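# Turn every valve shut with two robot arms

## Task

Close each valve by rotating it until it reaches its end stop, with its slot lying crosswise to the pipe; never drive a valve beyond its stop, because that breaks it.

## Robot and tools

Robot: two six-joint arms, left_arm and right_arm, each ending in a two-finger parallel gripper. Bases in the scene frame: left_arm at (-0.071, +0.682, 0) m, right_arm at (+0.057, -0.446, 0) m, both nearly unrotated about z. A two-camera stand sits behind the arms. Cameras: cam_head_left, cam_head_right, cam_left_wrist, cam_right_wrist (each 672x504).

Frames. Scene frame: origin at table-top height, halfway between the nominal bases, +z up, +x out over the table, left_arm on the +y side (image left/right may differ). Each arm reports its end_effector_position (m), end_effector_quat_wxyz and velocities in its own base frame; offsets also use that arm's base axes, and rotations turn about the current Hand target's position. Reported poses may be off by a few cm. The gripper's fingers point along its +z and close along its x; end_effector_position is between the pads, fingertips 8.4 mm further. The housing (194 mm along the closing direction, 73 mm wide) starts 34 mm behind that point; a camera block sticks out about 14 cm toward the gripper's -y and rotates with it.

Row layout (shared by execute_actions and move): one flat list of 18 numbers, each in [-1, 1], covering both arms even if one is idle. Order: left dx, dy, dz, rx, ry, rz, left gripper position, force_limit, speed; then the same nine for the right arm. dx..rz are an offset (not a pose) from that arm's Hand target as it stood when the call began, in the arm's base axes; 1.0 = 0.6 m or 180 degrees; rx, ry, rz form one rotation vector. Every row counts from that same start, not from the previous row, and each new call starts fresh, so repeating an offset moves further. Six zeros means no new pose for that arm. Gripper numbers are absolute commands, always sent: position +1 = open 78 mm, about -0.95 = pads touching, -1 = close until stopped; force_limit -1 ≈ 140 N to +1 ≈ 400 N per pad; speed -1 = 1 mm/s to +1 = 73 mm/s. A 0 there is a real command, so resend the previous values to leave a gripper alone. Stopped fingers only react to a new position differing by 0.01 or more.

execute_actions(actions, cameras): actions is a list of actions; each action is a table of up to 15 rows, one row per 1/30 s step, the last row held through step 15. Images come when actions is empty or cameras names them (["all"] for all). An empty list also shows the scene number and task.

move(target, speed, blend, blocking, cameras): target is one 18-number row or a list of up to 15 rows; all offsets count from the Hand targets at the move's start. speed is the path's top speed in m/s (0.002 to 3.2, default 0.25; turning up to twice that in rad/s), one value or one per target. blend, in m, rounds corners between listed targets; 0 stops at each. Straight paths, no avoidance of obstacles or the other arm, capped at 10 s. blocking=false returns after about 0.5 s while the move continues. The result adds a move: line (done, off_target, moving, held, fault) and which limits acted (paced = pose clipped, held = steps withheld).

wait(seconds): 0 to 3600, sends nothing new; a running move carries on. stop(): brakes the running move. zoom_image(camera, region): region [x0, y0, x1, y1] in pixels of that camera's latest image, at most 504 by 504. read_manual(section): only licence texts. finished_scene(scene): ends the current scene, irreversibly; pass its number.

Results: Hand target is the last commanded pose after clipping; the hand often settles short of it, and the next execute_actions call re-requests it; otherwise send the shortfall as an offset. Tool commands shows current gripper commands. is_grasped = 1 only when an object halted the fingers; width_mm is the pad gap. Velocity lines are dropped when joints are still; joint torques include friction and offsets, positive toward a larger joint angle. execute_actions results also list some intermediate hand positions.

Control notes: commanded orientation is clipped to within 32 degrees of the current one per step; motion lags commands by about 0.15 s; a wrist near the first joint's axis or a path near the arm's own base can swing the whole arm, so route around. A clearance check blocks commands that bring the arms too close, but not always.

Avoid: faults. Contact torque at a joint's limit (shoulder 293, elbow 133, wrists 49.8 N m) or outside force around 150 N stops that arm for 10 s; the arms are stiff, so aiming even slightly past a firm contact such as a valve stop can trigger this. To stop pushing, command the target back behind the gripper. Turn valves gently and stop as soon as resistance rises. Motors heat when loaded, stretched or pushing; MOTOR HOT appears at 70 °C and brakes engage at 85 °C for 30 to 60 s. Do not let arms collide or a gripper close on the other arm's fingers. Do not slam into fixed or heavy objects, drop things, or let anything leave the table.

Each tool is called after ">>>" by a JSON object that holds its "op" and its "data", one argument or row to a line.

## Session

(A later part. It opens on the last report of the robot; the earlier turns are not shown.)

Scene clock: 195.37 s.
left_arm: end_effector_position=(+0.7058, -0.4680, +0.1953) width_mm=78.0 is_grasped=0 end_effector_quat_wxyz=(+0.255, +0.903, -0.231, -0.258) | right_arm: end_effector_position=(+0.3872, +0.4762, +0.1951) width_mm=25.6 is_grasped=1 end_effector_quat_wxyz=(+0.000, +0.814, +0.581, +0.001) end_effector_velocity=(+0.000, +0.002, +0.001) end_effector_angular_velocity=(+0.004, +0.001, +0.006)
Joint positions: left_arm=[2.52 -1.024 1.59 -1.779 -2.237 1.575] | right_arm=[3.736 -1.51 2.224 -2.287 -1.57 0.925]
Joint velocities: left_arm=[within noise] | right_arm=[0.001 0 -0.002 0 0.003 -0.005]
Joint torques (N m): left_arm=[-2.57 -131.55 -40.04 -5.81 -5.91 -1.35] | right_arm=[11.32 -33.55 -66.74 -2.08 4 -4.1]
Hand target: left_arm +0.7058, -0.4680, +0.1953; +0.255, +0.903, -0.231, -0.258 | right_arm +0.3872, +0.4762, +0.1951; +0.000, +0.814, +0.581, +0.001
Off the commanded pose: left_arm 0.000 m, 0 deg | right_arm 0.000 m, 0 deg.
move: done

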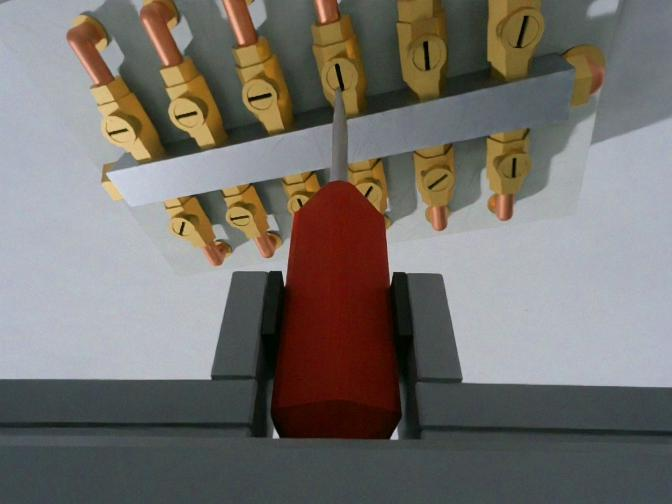

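>>> {"op": "move", "data": {
  "target": [
    [0,0,0,0,0,0,1,-1,0.5,0.00025,-0.00057,0,0,0,0,-0.97,-0.7,-0.6],
    [0,0,0,0,0,0,1,-1,0.5,0.00025,-0.00057,-0.0275,0,0,0,-0.97,-0.7,-0.6]
  ],
  "speed": 0.08,
  "cameras": ["cam_right_wrist"]
}}

>>> {"op": "zoom_image", "data": {
  "camera": "cam_right_wrist",
  "region": [320, 75, 360, 115]
}}

Scene clock: 196.27 s.
left_arm: end_effector_position=(+0.7058, -0.4680, +0.1953) width_mm=78.0 is_grasped=0 end_effector_quat_wxyz=(+0.255, +0.903, -0.231, -0.258) | right_arm: end_effector_position=(+0.3873, +0.4758, +0.1788) width_mm=25.6 is_grasped=1 end_effector_quat_wxyz=(+0.000, +0.814, +0.581, +0.001)
Joint positions: left_arm=[2.52 -1.024 1.59 -1.779 -2.237 1.575] | right_arm=[3.736 -1.488 2.238 -2.323 -1.57 0.924]
Joint torques (N m): left_arm=[-2.55 -131.23 -39.88 -6.13 -5.77 -1.27] | right_arm=[-8.29 -34.24 -48.22 -4.84 4.04 -4.01]
Hand target: left_arm +0.7058, -0.4680, +0.1953; +0.255, +0.903, -0.231, -0.258 | right_arm +0.3873, +0.4758, +0.1786; +0.000, +0.814, +0.581, +0.001
Off the commanded pose: left_arm 0.000 m, 0 deg | right_arm 0.000 m, 0 deg.
move: done

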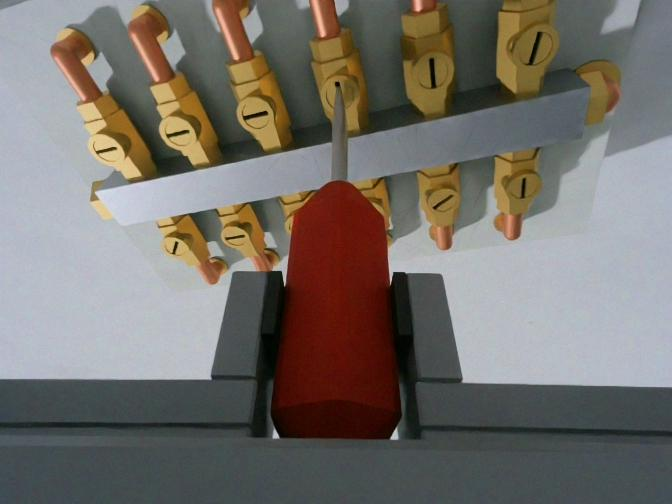

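Scaled by 12.600.

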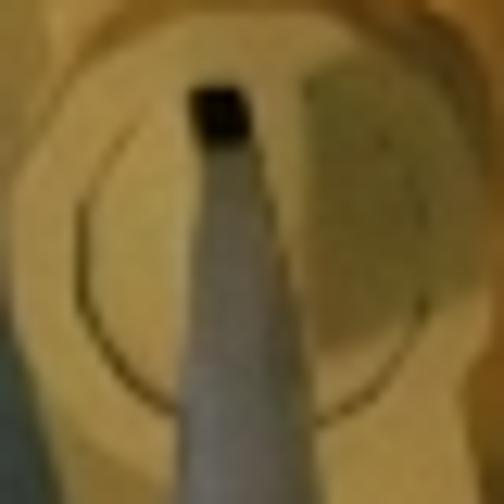

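>>> {"op": "move", "data": {
  "target": [0,0,0,0,0,0,1,-1,0.5,0,0,-0.0032,0,0,0,-0.97,-0.7,-0.6],
  "speed": 0.015
}}

Scene clock: 196.83 s.
left_arm: end_effector_position=(+0.7058, -0.4680, +0.1953) width_mm=78.0 is_grasped=0 end_effector_quat_wxyz=(+0.255, +0.903, -0.231, -0.258) | right_arm: end_effector_position=(+0.3873, +0.4758, +0.1767) width_mm=25.6 is_grasped=1 end_effector_quat_wxyz=(+0.000, +0.814, +0.581, +0.001)
Joint positions: left_arm=[2.52 -1.024 1.59 -1.779 -2.237 1.575] | right_arm=[3.736 -1.485 2.239 -2.327 -1.57 0.924]
Joint torques (N m): left_arm=[-2.7 -131.09 -39.96 -6.05 -6.07 -1.49] | right_arm=[-5.52 -33.82 -48.76 -5.47 3.98 -4.11]
Hand target: left_arm +0.7058, -0.4680, +0.1953; +0.255, +0.903, -0.231, -0.258 | right_arm +0.3873, +0.4758, +0.1767; +0.000, +0.814, +0.581, +0.001
Off the commanded pose: left_arm 0.000 m, 0 deg | right_arm 0.000 m, 0 deg.
move: done

>>> {"op": "move", "data": {
  "target": [
    [0,0,0,0,0,0,1,-1,0.5,0,0,-0.0014,0,0,0,-0.97,-0.7,-0.6],
    [0,0,0,0,0,0,1,-1,0.5,0,0,-0.0014,0,0,-0.03,-0.97,-0.7,-0.6]
  ],
  "speed": [0.03,0.05]
}}

Scene clock: 198.37 s.
left_arm: end_effector_position=(+0.7058, -0.4680, +0.1953) width_mm=78.0 is_grasped=0 end_effector_quat_wxyz=(+0.255, +0.903, -0.231, -0.258) | right_arm: end_effector_position=(+0.3873, +0.4758, +0.1758) width_mm=25.6 is_grasped=1 end_effector_quat_wxyz=(+0.000, +0.840, +0.543, +0.001)
Joint positions: left_arm=[2.52 -1.024 1.59 -1.779 -2.237 1.575] | right_arm=[3.736 -1.484 2.24 -2.329 -1.571 1.018]
Joint torques (N m): left_arm=[-1.81 -129.86 -39.73 -5.62 -6.01 -1.43] | right_arm=[8.13 -33.44 -51.54 -4.96 -2.83 2.75]
Hand target: left_arm +0.7058, -0.4680, +0.1953; +0.255, +0.903, -0.231, -0.258 | right_arm +0.3873, +0.4758, +0.1758; +0.000, +0.840, +0.543, +0.001
Off the commanded pose: left_arm 0.000 m, 0 deg | right_arm 0.000 m, 0 deg.
move: done

>>> {"op": "move", "data": {
  "target": [0,0,0,0,0,0,1,-1,0.5,0,0,0,0,0,-0.4867,-0.97,-0.7,-0.6],
  "speed": 0.35
}}

>>> {"op": "move", "data": {
  "target": [0,0,0,0,0,0,1,-1,0.5,0,0,0,0,0,-0.0111,-0.97,-0.7,-0.6],
  "speed": 0.03
}}

>>> {"op": "move", "data": {
  "target": [0,0,0,0,0,0,1,-1,0.5,0,0,0,0,0,-0.0083,-0.97,-0.7,-0.6],
  "speed": 0.03,
  "cameras": ["cam_right_wrist"]
}}

>>> {"op": "zoom_image", "data": {
  "camera": "cam_right_wrist",
  "region": [300, 45, 380, 125]
}}

Scene clock: 201.50 s.
left_arm: end_effector_position=(+0.7058, -0.4680, +0.1953) width_mm=78.0 is_grasped=0 end_effector_quat_wxyz=(+0.255, +0.903, -0.231, -0.258) | right_arm: end_effector_position=(+0.3873, +0.4758, +0.1758) width_mm=25.6 is_grasped=1 end_effector_quat_wxyz=(+0.001, +0.982, -0.190, +0.001)
Joint positions: left_arm=[2.52 -1.024 1.59 -1.779 -2.237 1.575] | right_arm=[3.737 -1.483 2.239 -2.326 -1.573 2.548]
Joint torques (N m): left_arm=[-1.69 -131.58 -40.05 -5.83 -5.7 -1.4] | right_arm=[6.45 -27.49 -61.12 -2.76 -6.75 2.78]
Hand target: left_arm +0.7058, -0.4680, +0.1953; +0.255, +0.903, -0.231, -0.258 | right_arm +0.3873, +0.4758, +0.1758; +0.001, +0.982, -0.190, +0.001
Off the commanded pose: left_arm 0.000 m, 0 deg | right_arm 0.000 m, 0 deg.
move: done

Scene clock: 202.43 s.
left_arm: end_effector_position=(+0.7058, -0.4680, +0.1953) width_mm=78.0 is_grasped=0 end_effector_quat_wxyz=(+0.255, +0.903, -0.231, -0.258) | right_arm: end_effector_position=(+0.3873, +0.4758, +0.1758) width_mm=25.6 is_grasped=1 end_effector_quat_wxyz=(+0.001, +0.978, -0.207, +0.001)
Joint positions: left_arm=[2.52 -1.024 1.59 -1.779 -2.237 1.575] | right_arm=[3.737 -1.483 2.239 -2.326 -1.573 2.583]
Joint torques (N m): left_arm=[-1.97 -130.97 -39.42 -6.01 -5.76 -1.47] | right_arm=[4.22 -25.84 -60.95 -2.79 -6.37 4.03]
Hand target: left_arm +0.7058, -0.4680, +0.1953; +0.255, +0.903, -0.231, -0.258 | right_arm +0.3873, +0.4758, +0.1758; +0.001, +0.978, -0.207, +0.001
Off the commanded pose: left_arm 0.000 m, 0 deg | right_arm 0.000 m, 0 deg.
move: done

Scene clock: 203.23 s.
left_arm: end_effector_position=(+0.7058, -0.4680, +0.1953) width_mm=78.0 is_grasped=0 end_effector_quat_wxyz=(+0.255, +0.903, -0.231, -0.258) | right_arm: end_effector_position=(+0.3873, +0.4758, +0.1758) width_mm=25.6 is_grasped=1 end_effector_quat_wxyz=(+0.001, +0.976, -0.220, +0.001)
Joint positions: left_arm=[2.52 -1.024 1.59 -1.779 -2.237 1.575] | right_arm=[3.737 -1.483 2.239 -2.326 -1.573 2.609]
Joint torques (N m): left_arm=[-1.81 -131.08 -39.91 -6 -5.82 -1.37] | right_arm=[5.87 -26.66 -61.08 -2.52 -6.48 5.52]
Hand target: left_arm +0.7058, -0.4680, +0.1953; +0.255, +0.903, -0.231, -0.258 | right_arm +0.3873, +0.4758, +0.1758; +0.001, +0.976, -0.220, +0.001
Off the commanded pose: left_arm 0.000 m, 0 deg | right_arm 0.000 m, 0 deg.
move: done

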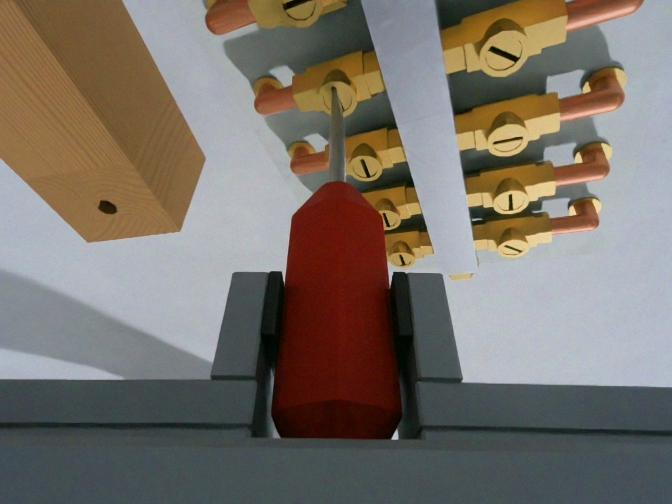

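Scaled by 6.300.

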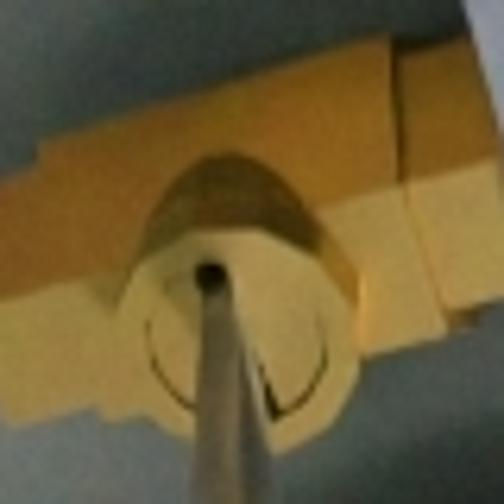

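>>> {"op": "move", "data": {
  "target": [
    [0,0,0,0,0,0,1,-1,0.5,0,0,0,0,0,0.011,-0.97,-0.7,-0.6],
    [0,0,0,0,0,0,1,-1,0.5,0,0,0.032,0,0,0.011,-0.97,-0.7,-0.6],
    [0,0,0,0,0,0,1,-1,0.5,0.0053,0.0662,0.032,0,0,0.5417,-0.97,-0.7,-0.6]
  ],
  "speed": [0.05,0.1,0.5],
  "cameras": ["cam_right_wrist"]
}}

>>> {"op": "zoom_image", "data": {
  "camera": "cam_right_wrist",
  "region": [310, 50, 370, 110]
}}

Scene clock: 206.93 s.
left_arm: end_effector_position=(+0.7058, -0.4680, +0.1953) width_mm=78.0 is_grasped=0 end_effector_quat_wxyz=(+0.255, +0.903, -0.231, -0.258) | right_arm: end_effector_position=(+0.3905, +0.5155, +0.1950) width_mm=25.6 is_grasped=1 end_effector_quat_wxyz=(+0.000, +0.809, +0.588, +0.001) end_effector_velocity=(+0.000, +0.001, +0.002) end_effector_angular_velocity=(+0.002, -0.002, +0.006)
Joint positions: left_arm=[2.52 -1.024 1.59 -1.779 -2.237 1.575] | right_arm=[3.786 -1.458 2.165 -2.28 -1.571 0.957]
Joint velocities: left_arm=[within noise] | right_arm=[0.001 -0.001 -0.002 0 0.001 -0.005]
Joint torques (N m): left_arm=[-0.51 -130.82 -39.86 -5.94 -5.52 -1.45] | right_arm=[11.29 -39.01 -67.24 -2.34 4.13 -3.74]
Hand target: left_arm +0.7058, -0.4680, +0.1953; +0.255, +0.903, -0.231, -0.258 | right_arm +0.3905, +0.5155, +0.1950; +0.000, +0.808, +0.589, +0.001
Off the commanded pose: left_arm 0.000 m, 0 deg | right_arm 0.000 m, 0 deg.
move: done

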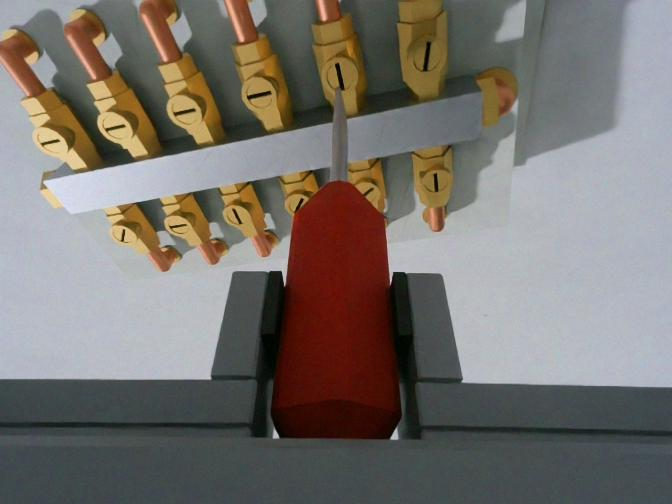

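Scaled by 8.400.

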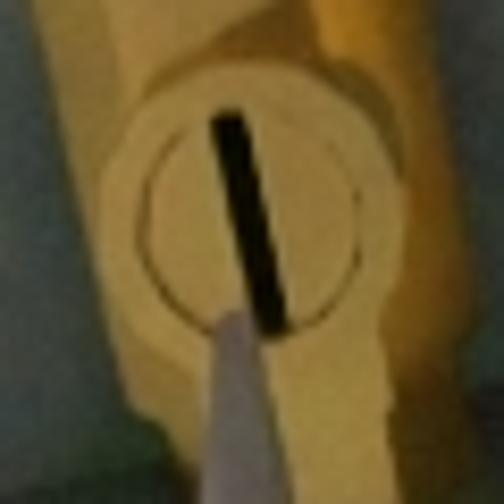

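>>> {"op": "move", "data": {
  "target": [
    [0,0,0,0,0,0,1,-1,0.5,-0.0004,-0.00025,0,0,0,0,-0.97,-0.7,-0.6],
    [0,0,0,0,0,0,1,-1,0.5,-0.0004,-0.00025,-0.0272,0,0,0,-0.97,-0.7,-0.6]
  ],
  "speed": 0.08,
  "cameras": ["cam_right_wrist"]
}}

>>> {"op": "zoom_image", "data": {
  "camera": "cam_right_wrist",
  "region": [320, 75, 360, 115]
}}

Scene clock: 207.87 s.
left_arm: end_effector_position=(+0.7058, -0.4680, +0.1953) width_mm=78.0 is_grasped=0 end_effector_quat_wxyz=(+0.255, +0.903, -0.231, -0.258) | right_arm: end_effector_position=(+0.3903, +0.5154, +0.1789) width_mm=25.6 is_grasped=1 end_effector_quat_wxyz=(+0.000, +0.808, +0.589, +0.001)
Joint positions: left_arm=[2.52 -1.024 1.59 -1.779 -2.237 1.575] | right_arm=[3.786 -1.437 2.179 -2.315 -1.571 0.957]
Joint torques (N m): left_arm=[-1.62 -130.73 -40.5 -5.7 -5.81 -1.49] | right_arm=[9.5 -39.92 -48.51 -5.32 4.29 -3.43]
Hand target: left_arm +0.7058, -0.4680, +0.1953; +0.255, +0.903, -0.231, -0.258 | right_arm +0.3903, +0.5154, +0.1787; +0.000, +0.808, +0.589, +0.001
Off the commanded pose: left_arm 0.000 m, 0 deg | right_arm 0.000 m, 0 deg.
move: done

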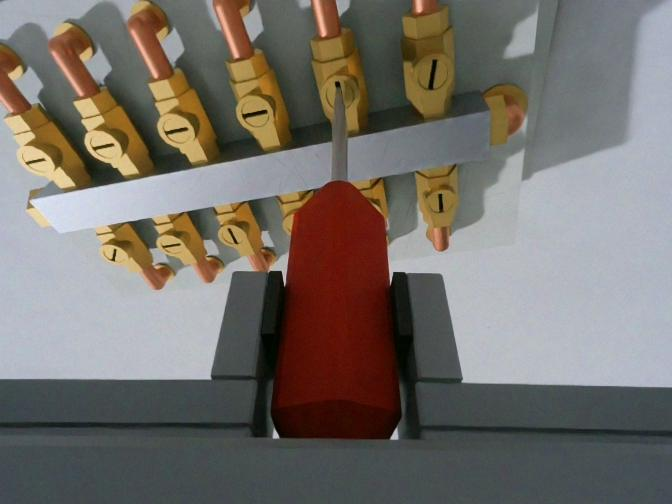

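Scaled by 12.600.

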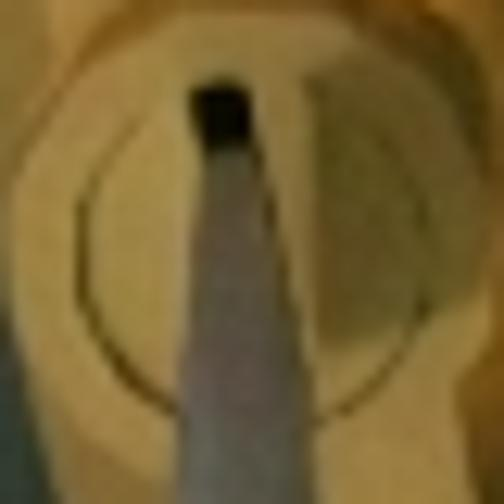

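Matches the template.

>>> {"op": "move", "data": {
  "target": [0,0,0,0,0,0,1,-1,0.5,0,0,-0.0032,0,0,0,-0.97,-0.7,-0.6],
  "speed": 0.015
}}

Scene clock: 208.43 s.
left_arm: end_effector_position=(+0.7058, -0.4680, +0.1953) width_mm=78.0 is_grasped=0 end_effector_quat_wxyz=(+0.255, +0.903, -0.231, -0.258) | right_arm: end_effector_position=(+0.3903, +0.5154, +0.1769) width_mm=25.6 is_grasped=1 end_effector_quat_wxyz=(+0.000, +0.808, +0.589, +0.001)
Joint positions: left_arm=[2.52 -1.024 1.59 -1.779 -2.237 1.575] | right_arm=[3.786 -1.435 2.18 -2.319 -1.571 0.957]
Joint torques (N m): left_arm=[-2.03 -130.33 -39.39 -6.08 -5.41 -1.51] | right_arm=[11.38 -39 -48.93 -5.46 4.01 -1.66]
Hand target: left_arm +0.7058, -0.4680, +0.1953; +0.255, +0.903, -0.231, -0.258 | right_arm +0.3903, +0.5154, +0.1768; +0.000, +0.808, +0.589, +0.001
Off the commanded pose: left_arm 0.000 m, 0 deg | right_arm 0.000 m, 0 deg.
move: done

>>> {"op": "move", "data": {
  "target": [
    [0,0,0,0,0,0,1,-1,0.5,0,0,-0.0014,0,0,0,-0.97,-0.7,-0.6],
    [0,0,0,0,0,0,1,-1,0.5,0,0,-0.0014,0,0,-0.5222,-0.97,-0.7,-0.6]
  ],
  "speed": [0.03,0.35]
}}

>>> {"op": "move", "data": {
  "target": [0,0,0,0,0,0,1,-1,0.5,0,0,0,0,0,-0.0111,-0.97,-0.7,-0.6],
  "speed": 0.03
}}

>>> {"op": "move", "data": {
  "target": [0,0,0,0,0,0,1,-1,0.5,0,0,0,0,0,-0.0083,-0.97,-0.7,-0.6],
  "speed": 0.03,
  "cameras": ["cam_right_wrist"]
}}

>>> {"op": "zoom_image", "data": {
  "camera": "cam_right_wrist",
  "region": [300, 45, 380, 125]
}}

Scene clock: 211.73 s.
left_arm: end_effector_position=(+0.7058, -0.4680, +0.1953) width_mm=78.0 is_grasped=0 end_effector_quat_wxyz=(+0.255, +0.903, -0.231, -0.258) | right_arm: end_effector_position=(+0.3903, +0.5154, +0.1760) width_mm=25.6 is_grasped=1 end_effector_quat_wxyz=(+0.001, +0.982, -0.190, +0.001) end_effector_velocity=(+0.000, +0.001, +0.001) end_effector_angular_velocity=(+0.001, -0.002, -0.006)
Joint positions: left_arm=[2.52 -1.024 1.59 -1.779 -2.237 1.575] | right_arm=[3.787 -1.433 2.179 -2.317 -1.573 2.598]
Joint velocities: left_arm=[within noise] | right_arm=[0.001 0 -0.002 0 -0.001 0.007]
Joint torques (N m): left_arm=[-2.24 -130.88 -40.19 -5.78 -5.55 -1.5] | right_arm=[5.72 -23.29 -52.67 -1.75 -6.74 3.37]
Hand target: left_arm +0.7058, -0.4680, +0.1953; +0.255, +0.903, -0.231, -0.258 | right_arm +0.3903, +0.5154, +0.1760; +0.001, +0.982, -0.190, +0.001
Off the commanded pose: left_arm 0.000 m, 0 deg | right_arm 0.000 m, 0 deg.
move: done

Scene clock: 212.67 s.
left_arm: end_effector_position=(+0.7058, -0.4680, +0.1953) width_mm=78.0 is_grasped=0 end_effector_quat_wxyz=(+0.255, +0.903, -0.231, -0.258) | right_arm: end_effector_position=(+0.3903, +0.5154, +0.1760) width_mm=25.6 is_grasped=1 end_effector_quat_wxyz=(+0.001, +0.978, -0.207, +0.001)
Joint positions: left_arm=[2.52 -1.024 1.59 -1.779 -2.237 1.575] | right_arm=[3.787 -1.433 2.179 -2.317 -1.573 2.633]
Joint torques (N m): left_arm=[-0.09 -131.46 -39.76 -5.89 -5.61 -1.51] | right_arm=[4.45 -23.75 -53.86 -1.55 -6.8 3.89]
Hand target: left_arm +0.7058, -0.4680, +0.1953; +0.255, +0.903, -0.231, -0.258 | right_arm +0.3903, +0.5154, +0.1760; +0.001, +0.978, -0.207, +0.001
Off the commanded pose: left_arm 0.000 m, 0 deg | right_arm 0.000 m, 0 deg.
move: done

Scene clock: 213.47 s.
left_arm: end_effector_position=(+0.7058, -0.4680, +0.1953) width_mm=78.0 is_grasped=0 end_effector_quat_wxyz=(+0.255, +0.903, -0.231, -0.258) | right_arm: end_effector_position=(+0.3903, +0.5154, +0.1760) width_mm=25.6 is_grasped=1 end_effector_quat_wxyz=(+0.001, +0.976, -0.219, +0.001)
Joint positions: left_arm=[2.52 -1.024 1.59 -1.779 -2.237 1.575] | right_arm=[3.787 -1.433 2.179 -2.317 -1.573 2.659]
Joint torques (N m): left_arm=[-1.32 -130.4 -39.07 -6.01 -5.74 -1.48] | right_arm=[5.08 -23.03 -53.18 -1.69 -5.9 4.95]
Hand target: left_arm +0.7058, -0.4680, +0.1953; +0.255, +0.903, -0.231, -0.258 | right_arm +0.3903, +0.5154, +0.1760; +0.001, +0.976, -0.220, +0.001
Off the commanded pose: left_arm 0.000 m, 0 deg | right_arm 0.000 m, 0 deg.
move: done

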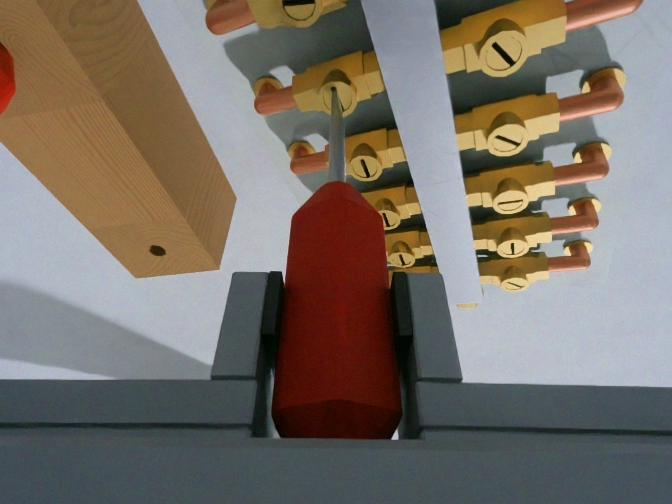

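Scaled by 6.300.

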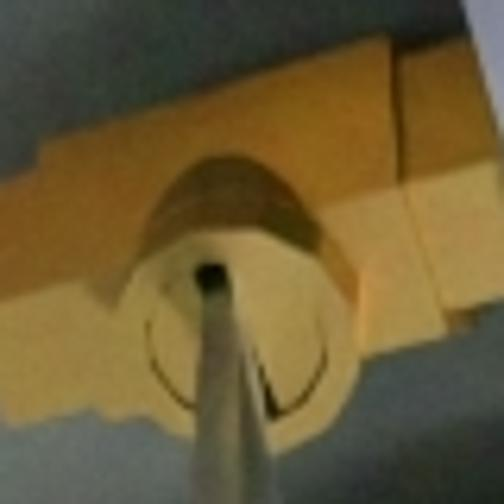

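>>> {"op": "move", "data": {
  "target": [
    [0,0,0,0,0,0,1,-1,0.5,0,0,0,0,0,0.011,-0.97,-0.7,-0.6],
    [0,0,0,0,0,0,1,-1,0.5,0,0,0.032,0,0,0.011,-0.97,-0.7,-0.6],
    [0,0,0,0,0,0,1,-1,0.5,0.0052,0.066,0.032,0,0,0.475,-0.97,-0.7,-0.6]
  ],
  "speed": [0.05,0.1,0.5],
  "cameras": ["cam_right_wrist"]
}}

>>> {"op": "zoom_image", "data": {
  "camera": "cam_right_wrist",
  "region": [310, 50, 370, 110]
}}

Scene clock: 217.03 s.
left_arm: end_effector_position=(+0.7058, -0.4680, +0.1953) width_mm=78.0 is_grasped=0 end_effector_quat_wxyz=(+0.255, +0.903, -0.231, -0.258) | right_arm: end_effector_position=(+0.3934, +0.5550, +0.1952) width_mm=25.6 is_grasped=1 end_effector_quat_wxyz=(+0.000, +0.866, +0.501, +0.001)
Joint positions: left_arm=[2.52 -1.024 1.59 -1.779 -2.237 1.575] | right_arm=[3.832 -1.407 2.104 -2.27 -1.571 1.212]
Joint torques (N m): left_arm=[-1.52 -130.81 -40.22 -5.9 -5.55 -1.62] | right_arm=[11.35 -43.16 -68.2 -2.43 4.28 -3.86]
Hand target: left_arm +0.7058, -0.4680, +0.1953; +0.255, +0.903, -0.231, -0.258 | right_arm +0.3934, +0.5550, +0.1952; +0.000, +0.865, +0.501, +0.001
Off the commanded pose: left_arm 0.000 m, 0 deg | right_arm 0.000 m, 0 deg.
move: done

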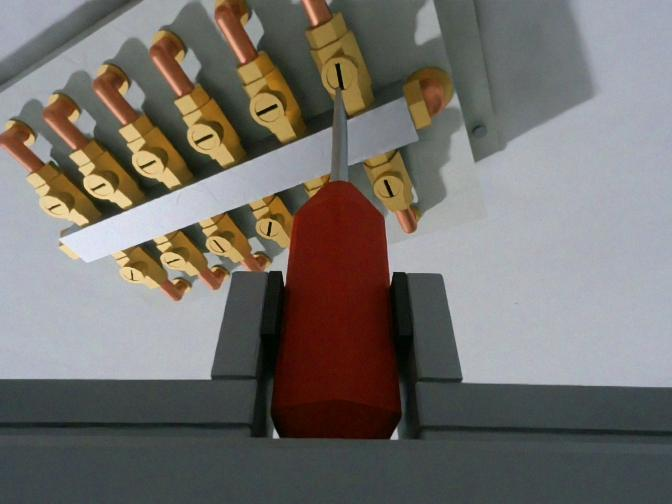

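Scaled by 8.400.

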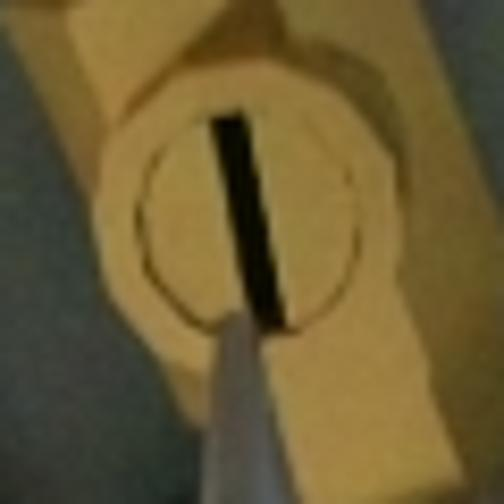

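>>> {"op": "move", "data": {
  "target": [
    [0,0,0,0,0,0,1,-1,0.5,-0.0005,-0.00022,0,0,0,-0.0017,-0.97,-0.7,-0.6],
    [0,0,0,0,0,0,1,-1,0.5,-0.0005,-0.00022,-0.0275,0,0,-0.0017,-0.97,-0.7,-0.6]
  ],
  "speed": 0.08,
  "cameras": ["cam_right_wrist"]
}}

>>> {"op": "zoom_image", "data": {
  "camera": "cam_right_wrist",
  "region": [320, 75, 360, 115]
}}

Scene clock: 218.00 s.
left_arm: end_effector_position=(+0.7058, -0.4680, +0.1953) width_mm=78.0 is_grasped=0 end_effector_quat_wxyz=(+0.255, +0.903, -0.231, -0.258) | right_arm: end_effector_position=(+0.3931, +0.5549, +0.1788) width_mm=25.6 is_grasped=1 end_effector_quat_wxyz=(+0.000, +0.867, +0.499, +0.001)
Joint positions: left_arm=[2.52 -1.024 1.59 -1.779 -2.237 1.575] | right_arm=[3.832 -1.387 2.117 -2.303 -1.571 1.217]
Joint torques (N m): left_arm=[0.29 -131.06 -39.95 -5.81 -5.3 -1.46] | right_arm=[11.87 -46.1 -49.06 -4.74 3.11 1.97]
Hand target: left_arm +0.7058, -0.4680, +0.1953; +0.255, +0.903, -0.231, -0.258 | right_arm +0.3931, +0.5549, +0.1787; +0.000, +0.867, +0.499, +0.001
Off the commanded pose: left_arm 0.000 m, 0 deg | right_arm 0.000 m, 0 deg.
move: done

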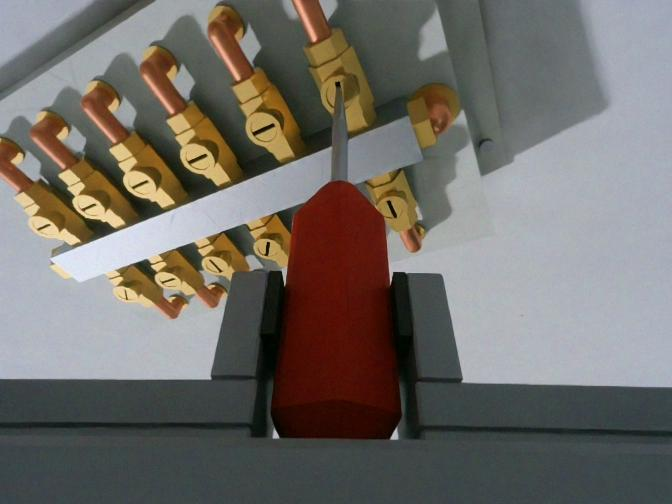

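Scaled by 12.600.

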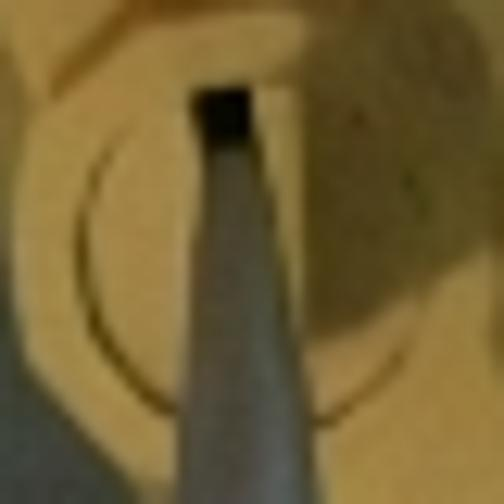

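>>> {"op": "move", "data": {
  "target": [0,0,0,0,0,0,1,-1,0.5,0,0,-0.0032,0,0,0,-0.97,-0.7,-0.6],
  "speed": 0.015
}}

Scene clock: 218.53 s.
left_arm: end_effector_position=(+0.7058, -0.4680, +0.1953) width_mm=78.0 is_grasped=0 end_effector_quat_wxyz=(+0.255, +0.903, -0.231, -0.258) | right_arm: end_effector_position=(+0.3929, +0.5547, +0.1765) width_mm=25.6 is_grasped=1 end_effector_quat_wxyz=(+0.000, +0.867, +0.499, +0.001)
Joint positions: left_arm=[2.52 -1.024 1.59 -1.779 -2.237 1.575] | right_arm=[3.832 -1.384 2.119 -2.307 -1.571 1.217]
Joint torques (N m): left_arm=[-0.85 -130.44 -40.22 -5.89 -5.45 -1.42] | right_arm=[10.54 -45.54 -63.73 -4.94 1.59 1.91]
Hand target: left_arm +0.7058, -0.4680, +0.1953; +0.255, +0.903, -0.231, -0.258 | right_arm +0.3931, +0.5549, +0.1767; +0.000, +0.867, +0.499, +0.001
Off the commanded pose: left_arm 0.000 m, 0 deg | right_arm 0.000 m, 0 deg.
move: done

>>> {"op": "move", "data": {
  "target": [
    [0,0,0,0,0,0,1,-1,0.5,0,0,-0.0014,0,0,0,-0.97,-0.7,-0.6],
    [0,0,0,0,0,0,1,-1,0.5,0,0,-0.0014,0,0,-0.4539,-0.97,-0.7,-0.6]
  ],
  "speed": [0.03,0.35]
}}

>>> {"op": "move", "data": {
  "target": [0,0,0,0,0,0,1,-1,0.5,0,0,0,0,0,-0.0111,-0.97,-0.7,-0.6],
  "speed": 0.03
}}

>>> {"op": "move", "data": {
  "target": [0,0,0,0,0,0,1,-1,0.5,0,0,0,0,0,-0.0083,-0.97,-0.7,-0.6],
  "speed": 0.03,
  "cameras": ["cam_right_wrist"]
}}

>>> {"op": "zoom_image", "data": {
  "camera": "cam_right_wrist",
  "region": [300, 45, 380, 125]
}}

>>> {"op": "zoom_image", "data": {
  "camera": "cam_right_wrist",
  "region": [450, 0, 640, 300]
}}

Scene clock: 221.57 s.
left_arm: end_effector_position=(+0.7058, -0.4680, +0.1953) width_mm=78.0 is_grasped=0 end_effector_quat_wxyz=(+0.255, +0.903, -0.231, -0.258) | right_arm: end_effector_position=(+0.3931, +0.5549, +0.1759) width_mm=25.6 is_grasped=1 end_effector_quat_wxyz=(+0.001, +0.982, -0.190, +0.001)
Joint positions: left_arm=[2.52 -1.024 1.59 -1.779 -2.237 1.575] | right_arm=[3.833 -1.383 2.118 -2.306 -1.573 2.644]
Joint torques (N m): left_arm=[-0.13 -131.4 -39.97 -5.81 -5.24 -1.62] | right_arm=[4.83 -29.2 -55.25 -1.9 -6.47 2.94]
Hand target: left_arm +0.7058, -0.4680, +0.1953; +0.255, +0.903, -0.231, -0.258 | right_arm +0.3931, +0.5549, +0.1759; +0.001, +0.982, -0.190, +0.001
Off the commanded pose: left_arm 0.000 m, 0 deg | right_arm 0.000 m, 0 deg.
move: done

Scene clock: 222.50 s.
left_arm: end_effector_position=(+0.7058, -0.4680, +0.1953) width_mm=78.0 is_grasped=0 end_effector_quat_wxyz=(+0.255, +0.903, -0.231, -0.258) | right_arm: end_effector_position=(+0.3931, +0.5549, +0.1759) width_mm=25.6 is_grasped=1 end_effector_quat_wxyz=(+0.001, +0.978, -0.207, +0.001) end_effector_velocity=(+0.002, +0.000, +0.001) end_effector_angular_velocity=(+0.001, -0.001, -0.006)
Joint positions: left_arm=[2.52 -1.024 1.59 -1.779 -2.237 1.575] | right_arm=[3.833 -1.383 2.118 -2.306 -1.573 2.678]
Joint velocities: left_arm=[within noise] | right_arm=[-0.002 0.001 -0.002 0 0 0.005]
Joint torques (N m): left_arm=[-1.23 -131.42 -39.8 -5.9 -5.38 -1.38] | right_arm=[3.45 -31.05 -56.11 -1.66 -6.46 3.81]
Hand target: left_arm +0.7058, -0.4680, +0.1953; +0.255, +0.903, -0.231, -0.258 | right_arm +0.3931, +0.5549, +0.1759; +0.001, +0.978, -0.207, +0.001
Off the commanded pose: left_arm 0.000 m, 0 deg | right_arm 0.000 m, 0 deg.
move: done

Scene clock: 223.30 s.
left_arm: end_effector_position=(+0.7058, -0.4680, +0.1953) width_mm=78.0 is_grasped=0 end_effector_quat_wxyz=(+0.255, +0.903, -0.231, -0.258) | right_arm: end_effector_position=(+0.3931, +0.5549, +0.1759) width_mm=25.6 is_grasped=1 end_effector_quat_wxyz=(+0.001, +0.976, -0.219, +0.001)
Joint positions: left_arm=[2.52 -1.024 1.59 -1.779 -2.237 1.575] | right_arm=[3.833 -1.383 2.118 -2.305 -1.573 2.704]
Joint torques (N m): left_arm=[1.31 -130.52 -39.73 -5.9 -5.23 -1.42] | right_arm=[1.49 -32.16 -56.84 -1.57 -6.05 4.86]
Hand target: left_arm +0.7058, -0.4680, +0.1953; +0.255, +0.903, -0.231, -0.258 | right_arm +0.3931, +0.5549, +0.1759; +0.001, +0.976, -0.220, +0.001
Off the commanded pose: left_arm 0.000 m, 0 deg | right_arm 0.000 m, 0 deg.
move: done

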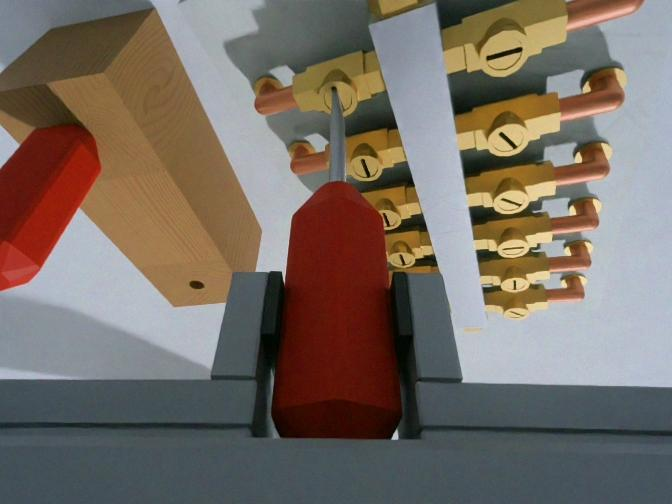

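Scaled by 6.300.

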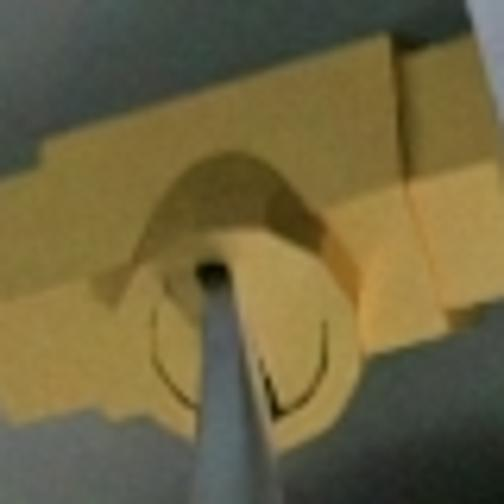

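Scaled by 1.680.

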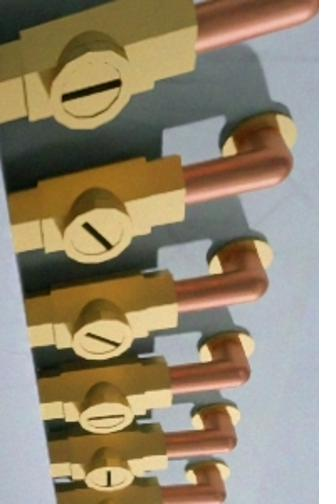

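>>> {"op": "move", "data": {
  "target": [
    [0,0,0,0,0,0,1,-1,0.5,0,0,0,0,0,0.011,-0.97,-0.7,-0.6],
    [0,0,0,0,0,0,1,-1,0.5,0,0,0.0483,0,0,0.011,-0.97,-0.7,-0.6],
    [0,0,0,0,0,0,1,-1,0.5,0.1083,-0.0087,0.0483,0,0,0.5361,-0.97,-0.7,-0.6]
  ],
  "speed": [0.05,0.15,0.5],
  "cameras": ["cam_right_wrist"]
}}

>>> {"op": "zoom_image", "data": {
  "camera": "cam_right_wrist",
  "region": [310, 50, 370, 110]
}}

Scene clock: 233.47 s.
left_arm: end_effector_position=(+0.7058, -0.4680, +0.1953) width_mm=78.0 is_grasped=0 end_effector_quat_wxyz=(+0.255, +0.903, -0.231, -0.258) | right_arm: end_effector_position=(+0.4581, +0.5496, +0.2049) width_mm=25.6 is_grasped=1 end_effector_quat_wxyz=(+0.000, +0.814, +0.581, +0.001)
Joint positions: left_arm=[2.52 -1.024 1.59 -1.779 -2.237 1.575] | right_arm=[3.767 -1.366 2.031 -2.238 -1.571 0.955]
Joint torques (N m): left_arm=[0.42 -130.52 -39.9 -5.72 -5.17 -1.51] | right_arm=[-7.14 -48.02 -69.77 -2.34 4.29 -4.53]
Hand target: left_arm +0.7058, -0.4680, +0.1953; +0.255, +0.903, -0.231, -0.258 | right_arm +0.4581, +0.5496, +0.2049; +0.000, +0.813, +0.582, +0.001
Off the commanded pose: left_arm 0.000 m, 0 deg | right_arm 0.000 m, 0 deg.
move: done

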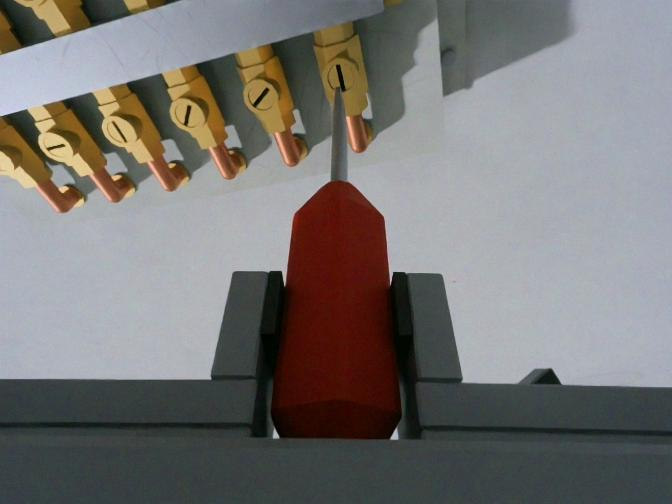

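Scaled by 8.400.

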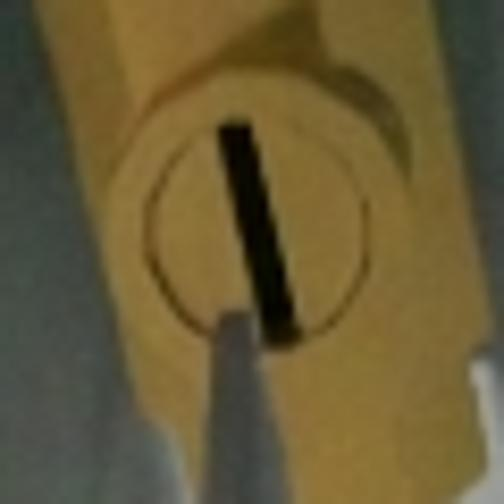

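>>> {"op": "move", "data": {
  "target": [
    [0,0,0,0,0,0,1,-1,0.5,0.0009,0.0001,0,0,0,0.0022,-0.97,-0.7,-0.6],
    [0,0,0,0,0,0,1,-1,0.5,0.0009,0.0001,-0.0267,0,0,0.0022,-0.97,-0.7,-0.6]
  ],
  "speed": 0.08,
  "cameras": ["cam_right_wrist"]
}}

>>> {"op": "zoom_image", "data": {
  "camera": "cam_right_wrist",
  "region": [320, 75, 360, 115]
}}

Scene clock: 234.47 s.
left_arm: end_effector_position=(+0.7058, -0.4680, +0.1953) width_mm=78.0 is_grasped=0 end_effector_quat_wxyz=(+0.255, +0.903, -0.231, -0.258) | right_arm: end_effector_position=(+0.4586, +0.5497, +0.1890) width_mm=25.6 is_grasped=1 end_effector_quat_wxyz=(+0.000, +0.811, +0.584, +0.001)
Joint positions: left_arm=[2.52 -1.024 1.59 -1.779 -2.237 1.575] | right_arm=[3.766 -1.347 2.042 -2.268 -1.57 0.947]
Joint torques (N m): left_arm=[0.59 -129.84 -39.82 -5.61 -5.29 -1.62] | right_arm=[-6.12 -49.02 -51.01 -5.07 4.34 -4.11]
Hand target: left_arm +0.7058, -0.4680, +0.1953; +0.255, +0.903, -0.231, -0.258 | right_arm +0.4586, +0.5497, +0.1889; +0.000, +0.811, +0.584, +0.001
Off the commanded pose: left_arm 0.000 m, 0 deg | right_arm 0.000 m, 0 deg.
move: done

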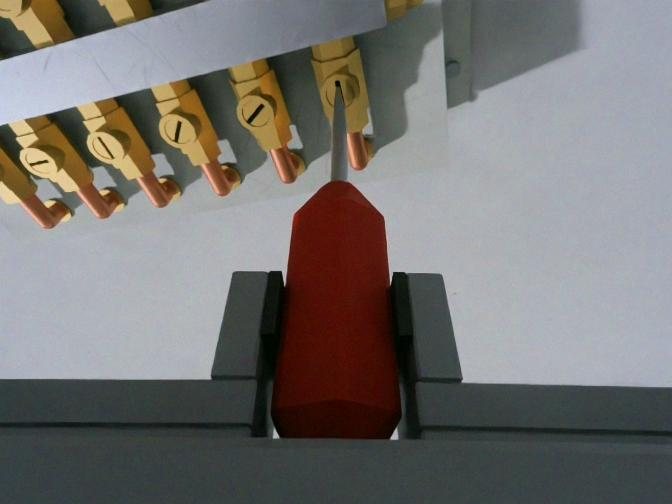

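Scaled by 12.600.

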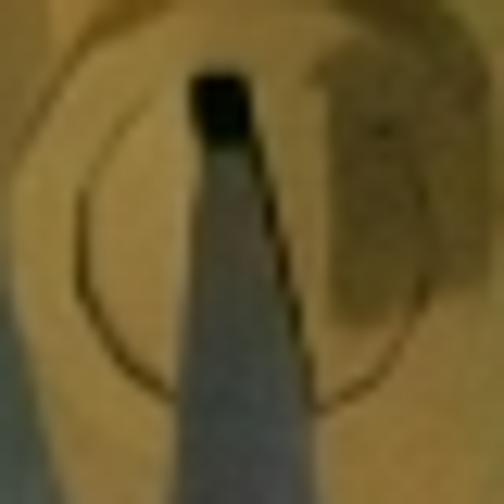

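>>> {"op": "move", "data": {
  "target": [0,0,0,0,0,0,1,-1,0.5,0,0,-0.0043,0,0,0,-0.97,-0.7,-0.6],
  "speed": 0.015
}}

Scene clock: 235.03 s.
left_arm: end_effector_position=(+0.7058, -0.4680, +0.1953) width_mm=78.0 is_grasped=0 end_effector_quat_wxyz=(+0.255, +0.903, -0.231, -0.258) | right_arm: end_effector_position=(+0.4586, +0.5497, +0.1864) width_mm=25.6 is_grasped=1 end_effector_quat_wxyz=(+0.000, +0.811, +0.584, +0.001)
Joint positions: left_arm=[2.52 -1.024 1.59 -1.779 -2.237 1.575] | right_arm=[3.766 -1.344 2.044 -2.273 -1.57 0.947]
Joint torques (N m): left_arm=[0.48 -131.42 -40.16 -5.7 -5.21 -1.44] | right_arm=[-6.34 -49.59 -51.58 -5.26 4.25 -3.94]
Hand target: left_arm +0.7058, -0.4680, +0.1953; +0.255, +0.903, -0.231, -0.258 | right_arm +0.4586, +0.5497, +0.1863; +0.000, +0.811, +0.584, +0.001
Off the commanded pose: left_arm 0.000 m, 0 deg | right_arm 0.000 m, 0 deg.
move: done

>>> {"op": "move", "data": {
  "target": [0,0,0,0,0,0,1,-1,0.5,0,0,-0.0013,0,0,0,-0.97,-0.7,-0.6],
  "speed": 0.015
}}

>>> {"op": "move", "data": {
  "target": [0,0,0,0,0,0,1,-1,0.5,0,0,0,0,0,-0.5189,-0.97,-0.7,-0.6],
  "speed": 0.35
}}

>>> {"op": "move", "data": {
  "target": [0,0,0,0,0,0,1,-1,0.5,0,0,0,0,0,-0.0111,-0.97,-0.7,-0.6],
  "speed": 0.03
}}

>>> {"op": "move", "data": {
  "target": [0,0,0,0,0,0,1,-1,0.5,0,0,0,0,0,-0.0083,-0.97,-0.7,-0.6],
  "speed": 0.03,
  "cameras": ["cam_right_wrist"]
}}

>>> {"op": "zoom_image", "data": {
  "camera": "cam_right_wrist",
  "region": [300, 45, 380, 125]
}}

Scene clock: 235.70 s.
left_arm: end_effector_position=(+0.7058, -0.4680, +0.1953) width_mm=78.0 is_grasped=0 end_effector_quat_wxyz=(+0.255, +0.903, -0.231, -0.258) | right_arm: end_effector_position=(+0.4586, +0.5497, +0.1855) width_mm=25.6 is_grasped=1 end_effector_quat_wxyz=(+0.000, +0.811, +0.584, +0.001)
Joint positions: left_arm=[2.52 -1.024 1.59 -1.779 -2.237 1.575] | right_arm=[3.766 -1.343 2.045 -2.275 -1.57 0.947]
Joint torques (N m): left_arm=[0.42 -131.09 -39.94 -6.05 -5.31 -1.46] | right_arm=[-5.47 -49.4 -51.37 -5.15 3.97 -3.87]
Hand target: left_arm +0.7058, -0.4680, +0.1953; +0.255, +0.903, -0.231, -0.258 | right_arm +0.4586, +0.5497, +0.1855; +0.000, +0.811, +0.584, +0.001
Off the commanded pose: left_arm 0.000 m, 0 deg | right_arm 0.000 m, 0 deg.
move: done

Scene clock: 238.17 s.
left_arm: end_effector_position=(+0.7058, -0.4680, +0.1953) width_mm=78.0 is_grasped=0 end_effector_quat_wxyz=(+0.255, +0.903, -0.231, -0.258) | right_arm: end_effector_position=(+0.4586, +0.5497, +0.1855) width_mm=25.6 is_grasped=1 end_effector_quat_wxyz=(+0.000, +1.000, +0.000, +0.001)
Joint positions: left_arm=[2.52 -1.024 1.59 -1.779 -2.237 1.575] | right_arm=[3.767 -1.343 2.044 -2.273 -1.572 2.195]
Joint torques (N m): left_arm=[2.19 -130.4 -39.85 -5.75 -5.06 -1.49] | right_arm=[6.26 -42.61 -62.58 -4.97 -4.07 -4.23]
Hand target: left_arm +0.7058, -0.4680, +0.1953; +0.255, +0.903, -0.231, -0.258 | right_arm +0.4586, +0.5497, +0.1855; +0.000, +1.000, +0.001, +0.001 (not the last commanded pose)
Off the commanded pose: left_arm 0.000 m, 0 deg | right_arm 0.000 m, 22 deg.
move: held (right_arm; a check stopped the path); limits=held
pose unreachable (right arm): on one or more control steps of this call, first in action 0 (counted from 0), this arm could not follow its commanded pose, so it was not sent that pose on those steps. It may still have moved: this result reports where it is.
cause: moving toward the commanded pose would bring a part of the arm too close to another arm (this arm's gripper and the left arm's gripper, 11 mm apart when this arm was first held).

Scene clock: 239.10 s.
left_arm: end_effector_position=(+0.7058, -0.4680, +0.1953) width_mm=78.0 is_grasped=0 end_effector_quat_wxyz=(+0.255, +0.903, -0.231, -0.258) | right_arm: end_effector_position=(+0.4586, +0.5497, +0.1855) width_mm=25.6 is_grasped=1 end_effector_quat_wxyz=(+0.000, +1.000, -0.017, +0.001)
Joint positions: left_arm=[2.52 -1.024 1.59 -1.779 -2.237 1.575] | right_arm=[3.767 -1.343 2.044 -2.273 -1.572 2.229]
Joint torques (N m): left_arm=[1.66 -131.69 -39.85 -5.64 -5.18 -1.45] | right_arm=[6 -48.44 -60.03 -5.56 -3.04 2.97]
Hand target: left_arm +0.7058, -0.4680, +0.1953; +0.255, +0.903, -0.231, -0.258 | right_arm +0.4586, +0.5497, +0.1855; +0.000, +1.000, -0.017, +0.001
Off the commanded pose: left_arm 0.000 m, 0 deg | right_arm 0.000 m, 0 deg.
move: done

Scene clock: 239.90 s.
left_arm: end_effector_position=(+0.7058, -0.4680, +0.1953) width_mm=78.0 is_grasped=0 end_effector_quat_wxyz=(+0.255, +0.903, -0.231, -0.258) | right_arm: end_effector_position=(+0.4586, +0.5497, +0.1855) width_mm=25.6 is_grasped=1 end_effector_quat_wxyz=(+0.000, +1.000, -0.030, +0.001) end_effector_velocity=(-0.002, -0.001, -0.002) end_effector_angular_velocity=(-0.003, +0.003, -0.004)
Joint positions: left_arm=[2.52 -1.024 1.59 -1.779 -2.237 1.575] | right_arm=[3.767 -1.343 2.044 -2.273 -1.572 2.255]
Joint velocities: left_arm=[within noise] | right_arm=[0.001 0.001 0.003 0 -0.001 0.005]
Joint torques (N m): left_arm=[1.35 -131.97 -40.64 -5.81 -5.12 -1.57] | right_arm=[6.81 -47.64 -62.84 -3.21 -5.09 2.69]
Hand target: left_arm +0.7058, -0.4680, +0.1953; +0.255, +0.903, -0.231, -0.258 | right_arm +0.4586, +0.5497, +0.1855; +0.000, +1.000, -0.030, +0.001
Off the commanded pose: left_arm 0.000 m, 0 deg | right_arm 0.000 m, 0 deg.
move: done

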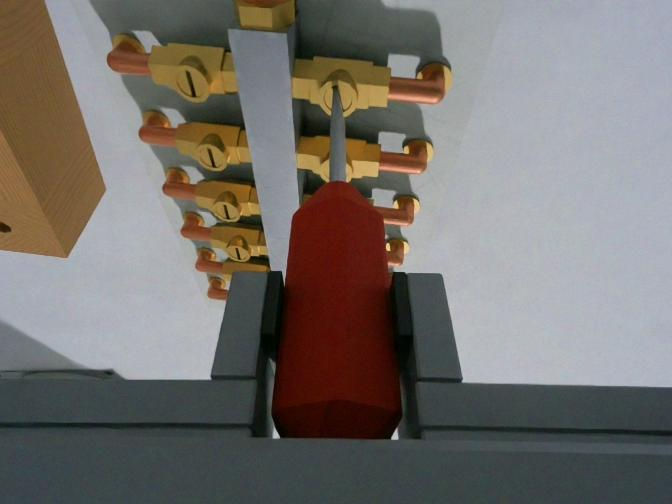

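Scaled by 6.300.

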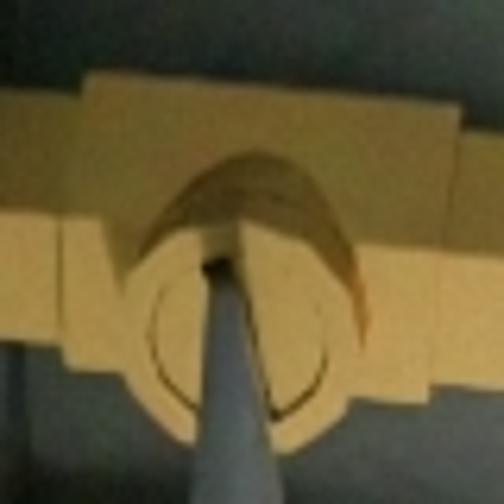

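>>> {"op": "move", "data": {
  "target": [0.1,0.6,0,0,0,0,1,-1,0.5,0,0,0,0,0,0,-0.97,-0.7,-0.6],
  "speed": 0.4
}}

>>> {"op": "move", "data": {
  "target": [0,0,0,0,0,0,1,-1,0.5,0,0,0,0,0,-0.1028,-0.97,-0.7,-0.6],
  "speed": 0.25
}}

>>> {"op": "move", "data": {
  "target": [0,0,0,0,0,0,1,-1,0.5,0,0,0,0,0,-0.0111,-0.97,-0.7,-0.6],
  "speed": 0.03
}}

>>> {"op": "move", "data": {
  "target": [0,0,0,0,0,0,1,-1,0.5,0,0,0,0,0,-0.0083,-0.97,-0.7,-0.6],
  "speed": 0.03
}}

Scene clock: 242.63 s.
left_arm: end_effector_position=(+0.7658, -0.1082, +0.1953) width_mm=78.0 is_grasped=0 end_effector_quat_wxyz=(+0.255, +0.903, -0.231, -0.258) | right_arm: end_effector_position=(+0.4586, +0.5497, +0.1855) width_mm=25.6 is_grasped=1 end_effector_quat_wxyz=(+0.000, +1.000, -0.030, +0.001)
Joint positions: left_arm=[2.915 -1.062 1.601 -1.522 -2.054 1.993] | right_arm=[3.767 -1.343 2.044 -2.273 -1.572 2.256]
Joint torques (N m): left_arm=[15.04 -124.96 -47.37 0.28 1.46 2.49] | right_arm=[8.55 -50.03 -66.1 -3.74 -5.17 3.2]
Hand target: left_arm +0.7658, -0.1080, +0.1953; +0.255, +0.903, -0.231, -0.258 | right_arm +0.4586, +0.5497, +0.1855; +0.000, +1.000, -0.030, +0.001
Off the commanded pose: left_arm 0.000 m, 0 deg | right_arm 0.000 m, 0 deg.
move: done

Scene clock: 243.97 s.
left_arm: end_effector_position=(+0.7658, -0.1080, +0.1953) width_mm=78.0 is_grasped=0 end_effector_quat_wxyz=(+0.255, +0.903, -0.231, -0.258) | right_arm: end_effector_position=(+0.4587, +0.5497, +0.1856) width_mm=25.6 is_grasped=1 end_effector_quat_wxyz=(+0.000, +0.982, -0.190, +0.001)
Joint positions: left_arm=[2.915 -1.061 1.601 -1.522 -2.054 1.994] | right_arm=[3.767 -1.343 2.044 -2.273 -1.572 2.578]
Joint torques (N m): left_arm=[14.98 -122.47 -46.6 0.43 1.27 2.48] | right_arm=[5.31 -41.78 -64.79 -3.17 -6.66 2.42]
Hand target: left_arm +0.7658, -0.1080, +0.1953; +0.255, +0.903, -0.231, -0.258 | right_arm +0.4586, +0.5497, +0.1855; +0.000, +0.982, -0.190, +0.001
Off the commanded pose: left_arm 0.000 m, 0 deg | right_arm 0.000 m, 0 deg.
move: done

Scene clock: 244.90 s.
left_arm: end_effector_position=(+0.7658, -0.1080, +0.1953) width_mm=78.0 is_grasped=0 end_effector_quat_wxyz=(+0.255, +0.903, -0.231, -0.258) | right_arm: end_effector_position=(+0.4586, +0.5497, +0.1855) width_mm=25.6 is_grasped=1 end_effector_quat_wxyz=(+0.000, +0.978, -0.207, +0.001)
Joint positions: left_arm=[2.915 -1.061 1.601 -1.522 -2.054 1.994] | right_arm=[3.767 -1.343 2.044 -2.272 -1.572 2.613]
Joint torques (N m): left_arm=[14.32 -123.99 -46.73 0.78 1.13 2.23] | right_arm=[4.94 -39 -63.35 -3.05 -6.76 3.61]
Hand target: left_arm +0.7658, -0.1080, +0.1953; +0.255, +0.903, -0.231, -0.258 | right_arm +0.4586, +0.5497, +0.1855; +0.000, +0.978, -0.207, +0.001
Off the commanded pose: left_arm 0.000 m, 0 deg | right_arm 0.000 m, 0 deg.
move: done

Scene clock: 245.70 s.
left_arm: end_effector_position=(+0.7658, -0.1080, +0.1953) width_mm=78.0 is_grasped=0 end_effector_quat_wxyz=(+0.255, +0.903, -0.231, -0.258) | right_arm: end_effector_position=(+0.4586, +0.5497, +0.1855) width_mm=25.6 is_grasped=1 end_effector_quat_wxyz=(+0.000, +0.976, -0.220, +0.001)
Joint positions: left_arm=[2.915 -1.061 1.601 -1.522 -2.054 1.994] | right_arm=[3.767 -1.343 2.044 -2.272 -1.572 2.639]
Joint torques (N m): left_arm=[15.27 -124.72 -46.74 0.61 1.08 2.26] | right_arm=[5.43 -40.87 -63.81 -2.87 -6.91 4.7]
Hand target: left_arm +0.7658, -0.1080, +0.1953; +0.255, +0.903, -0.231, -0.258 | right_arm +0.4586, +0.5497, +0.1855; +0.000, +0.976, -0.220, +0.001
Off the commanded pose: left_arm 0.000 m, 0 deg | right_arm 0.000 m, 0 deg.
move: done

>>> {"op": "move", "data": {
  "target": [
    [0,0,0,0,0,0,1,-1,0.5,0,0,0,0,0,0.011,-0.97,-0.7,-0.6],
    [0,0,0,0,0,0,1,-1,0.5,0,0,0.0317,0,0,0.011,-0.97,-0.7,-0.6],
    [0,0,0,0,0,0,1,-1,0.5,-0.0052,-0.066,0.0317,0,0,0.225,-0.97,-0.7,-0.6]
  ],
  "speed": [0.05,0.1,0.3],
  "cameras": ["cam_right_wrist"]
}}

>>> {"op": "zoom_image", "data": {
  "camera": "cam_right_wrist",
  "region": [310, 50, 370, 110]
}}

Scene clock: 248.73 s.
left_arm: end_effector_position=(+0.7658, -0.1080, +0.1953) width_mm=78.0 is_grasped=0 end_effector_quat_wxyz=(+0.255, +0.903, -0.231, -0.258) | right_arm: end_effector_position=(+0.4555, +0.5101, +0.2046) width_mm=25.6 is_grasped=1 end_effector_quat_wxyz=(+0.000, +0.991, +0.131, +0.001)
Joint positions: left_arm=[2.915 -1.061 1.601 -1.522 -2.054 1.994] | right_arm=[3.721 -1.413 2.089 -2.249 -1.571 1.887]
Joint torques (N m): left_arm=[14.12 -125.54 -46.89 0.4 1.05 2.2] | right_arm=[-8.25 -65.17 -52.92 -5.24 4.06 -3.59]
Hand target: left_arm +0.7658, -0.1080, +0.1953; +0.255, +0.903, -0.231, -0.258 | right_arm +0.4555, +0.5101, +0.2046; +0.000, +0.991, +0.131, +0.001
Off the commanded pose: left_arm 0.000 m, 0 deg | right_arm 0.000 m, 0 deg.
move: done

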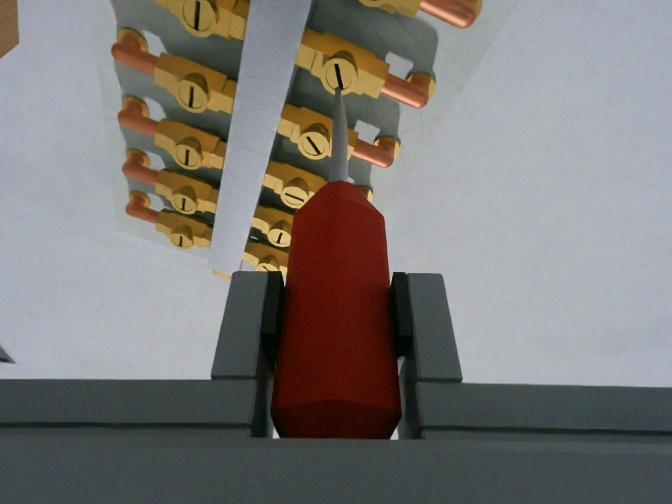

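Scaled by 8.400.

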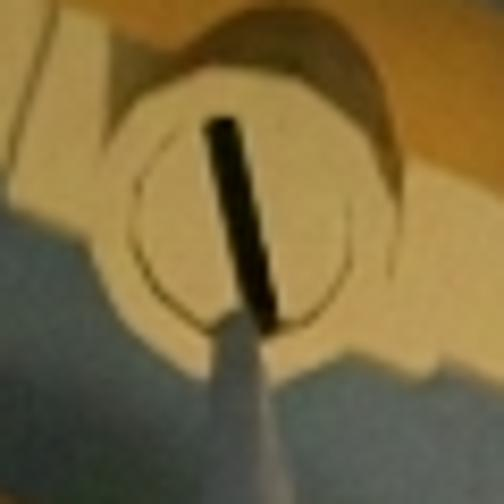

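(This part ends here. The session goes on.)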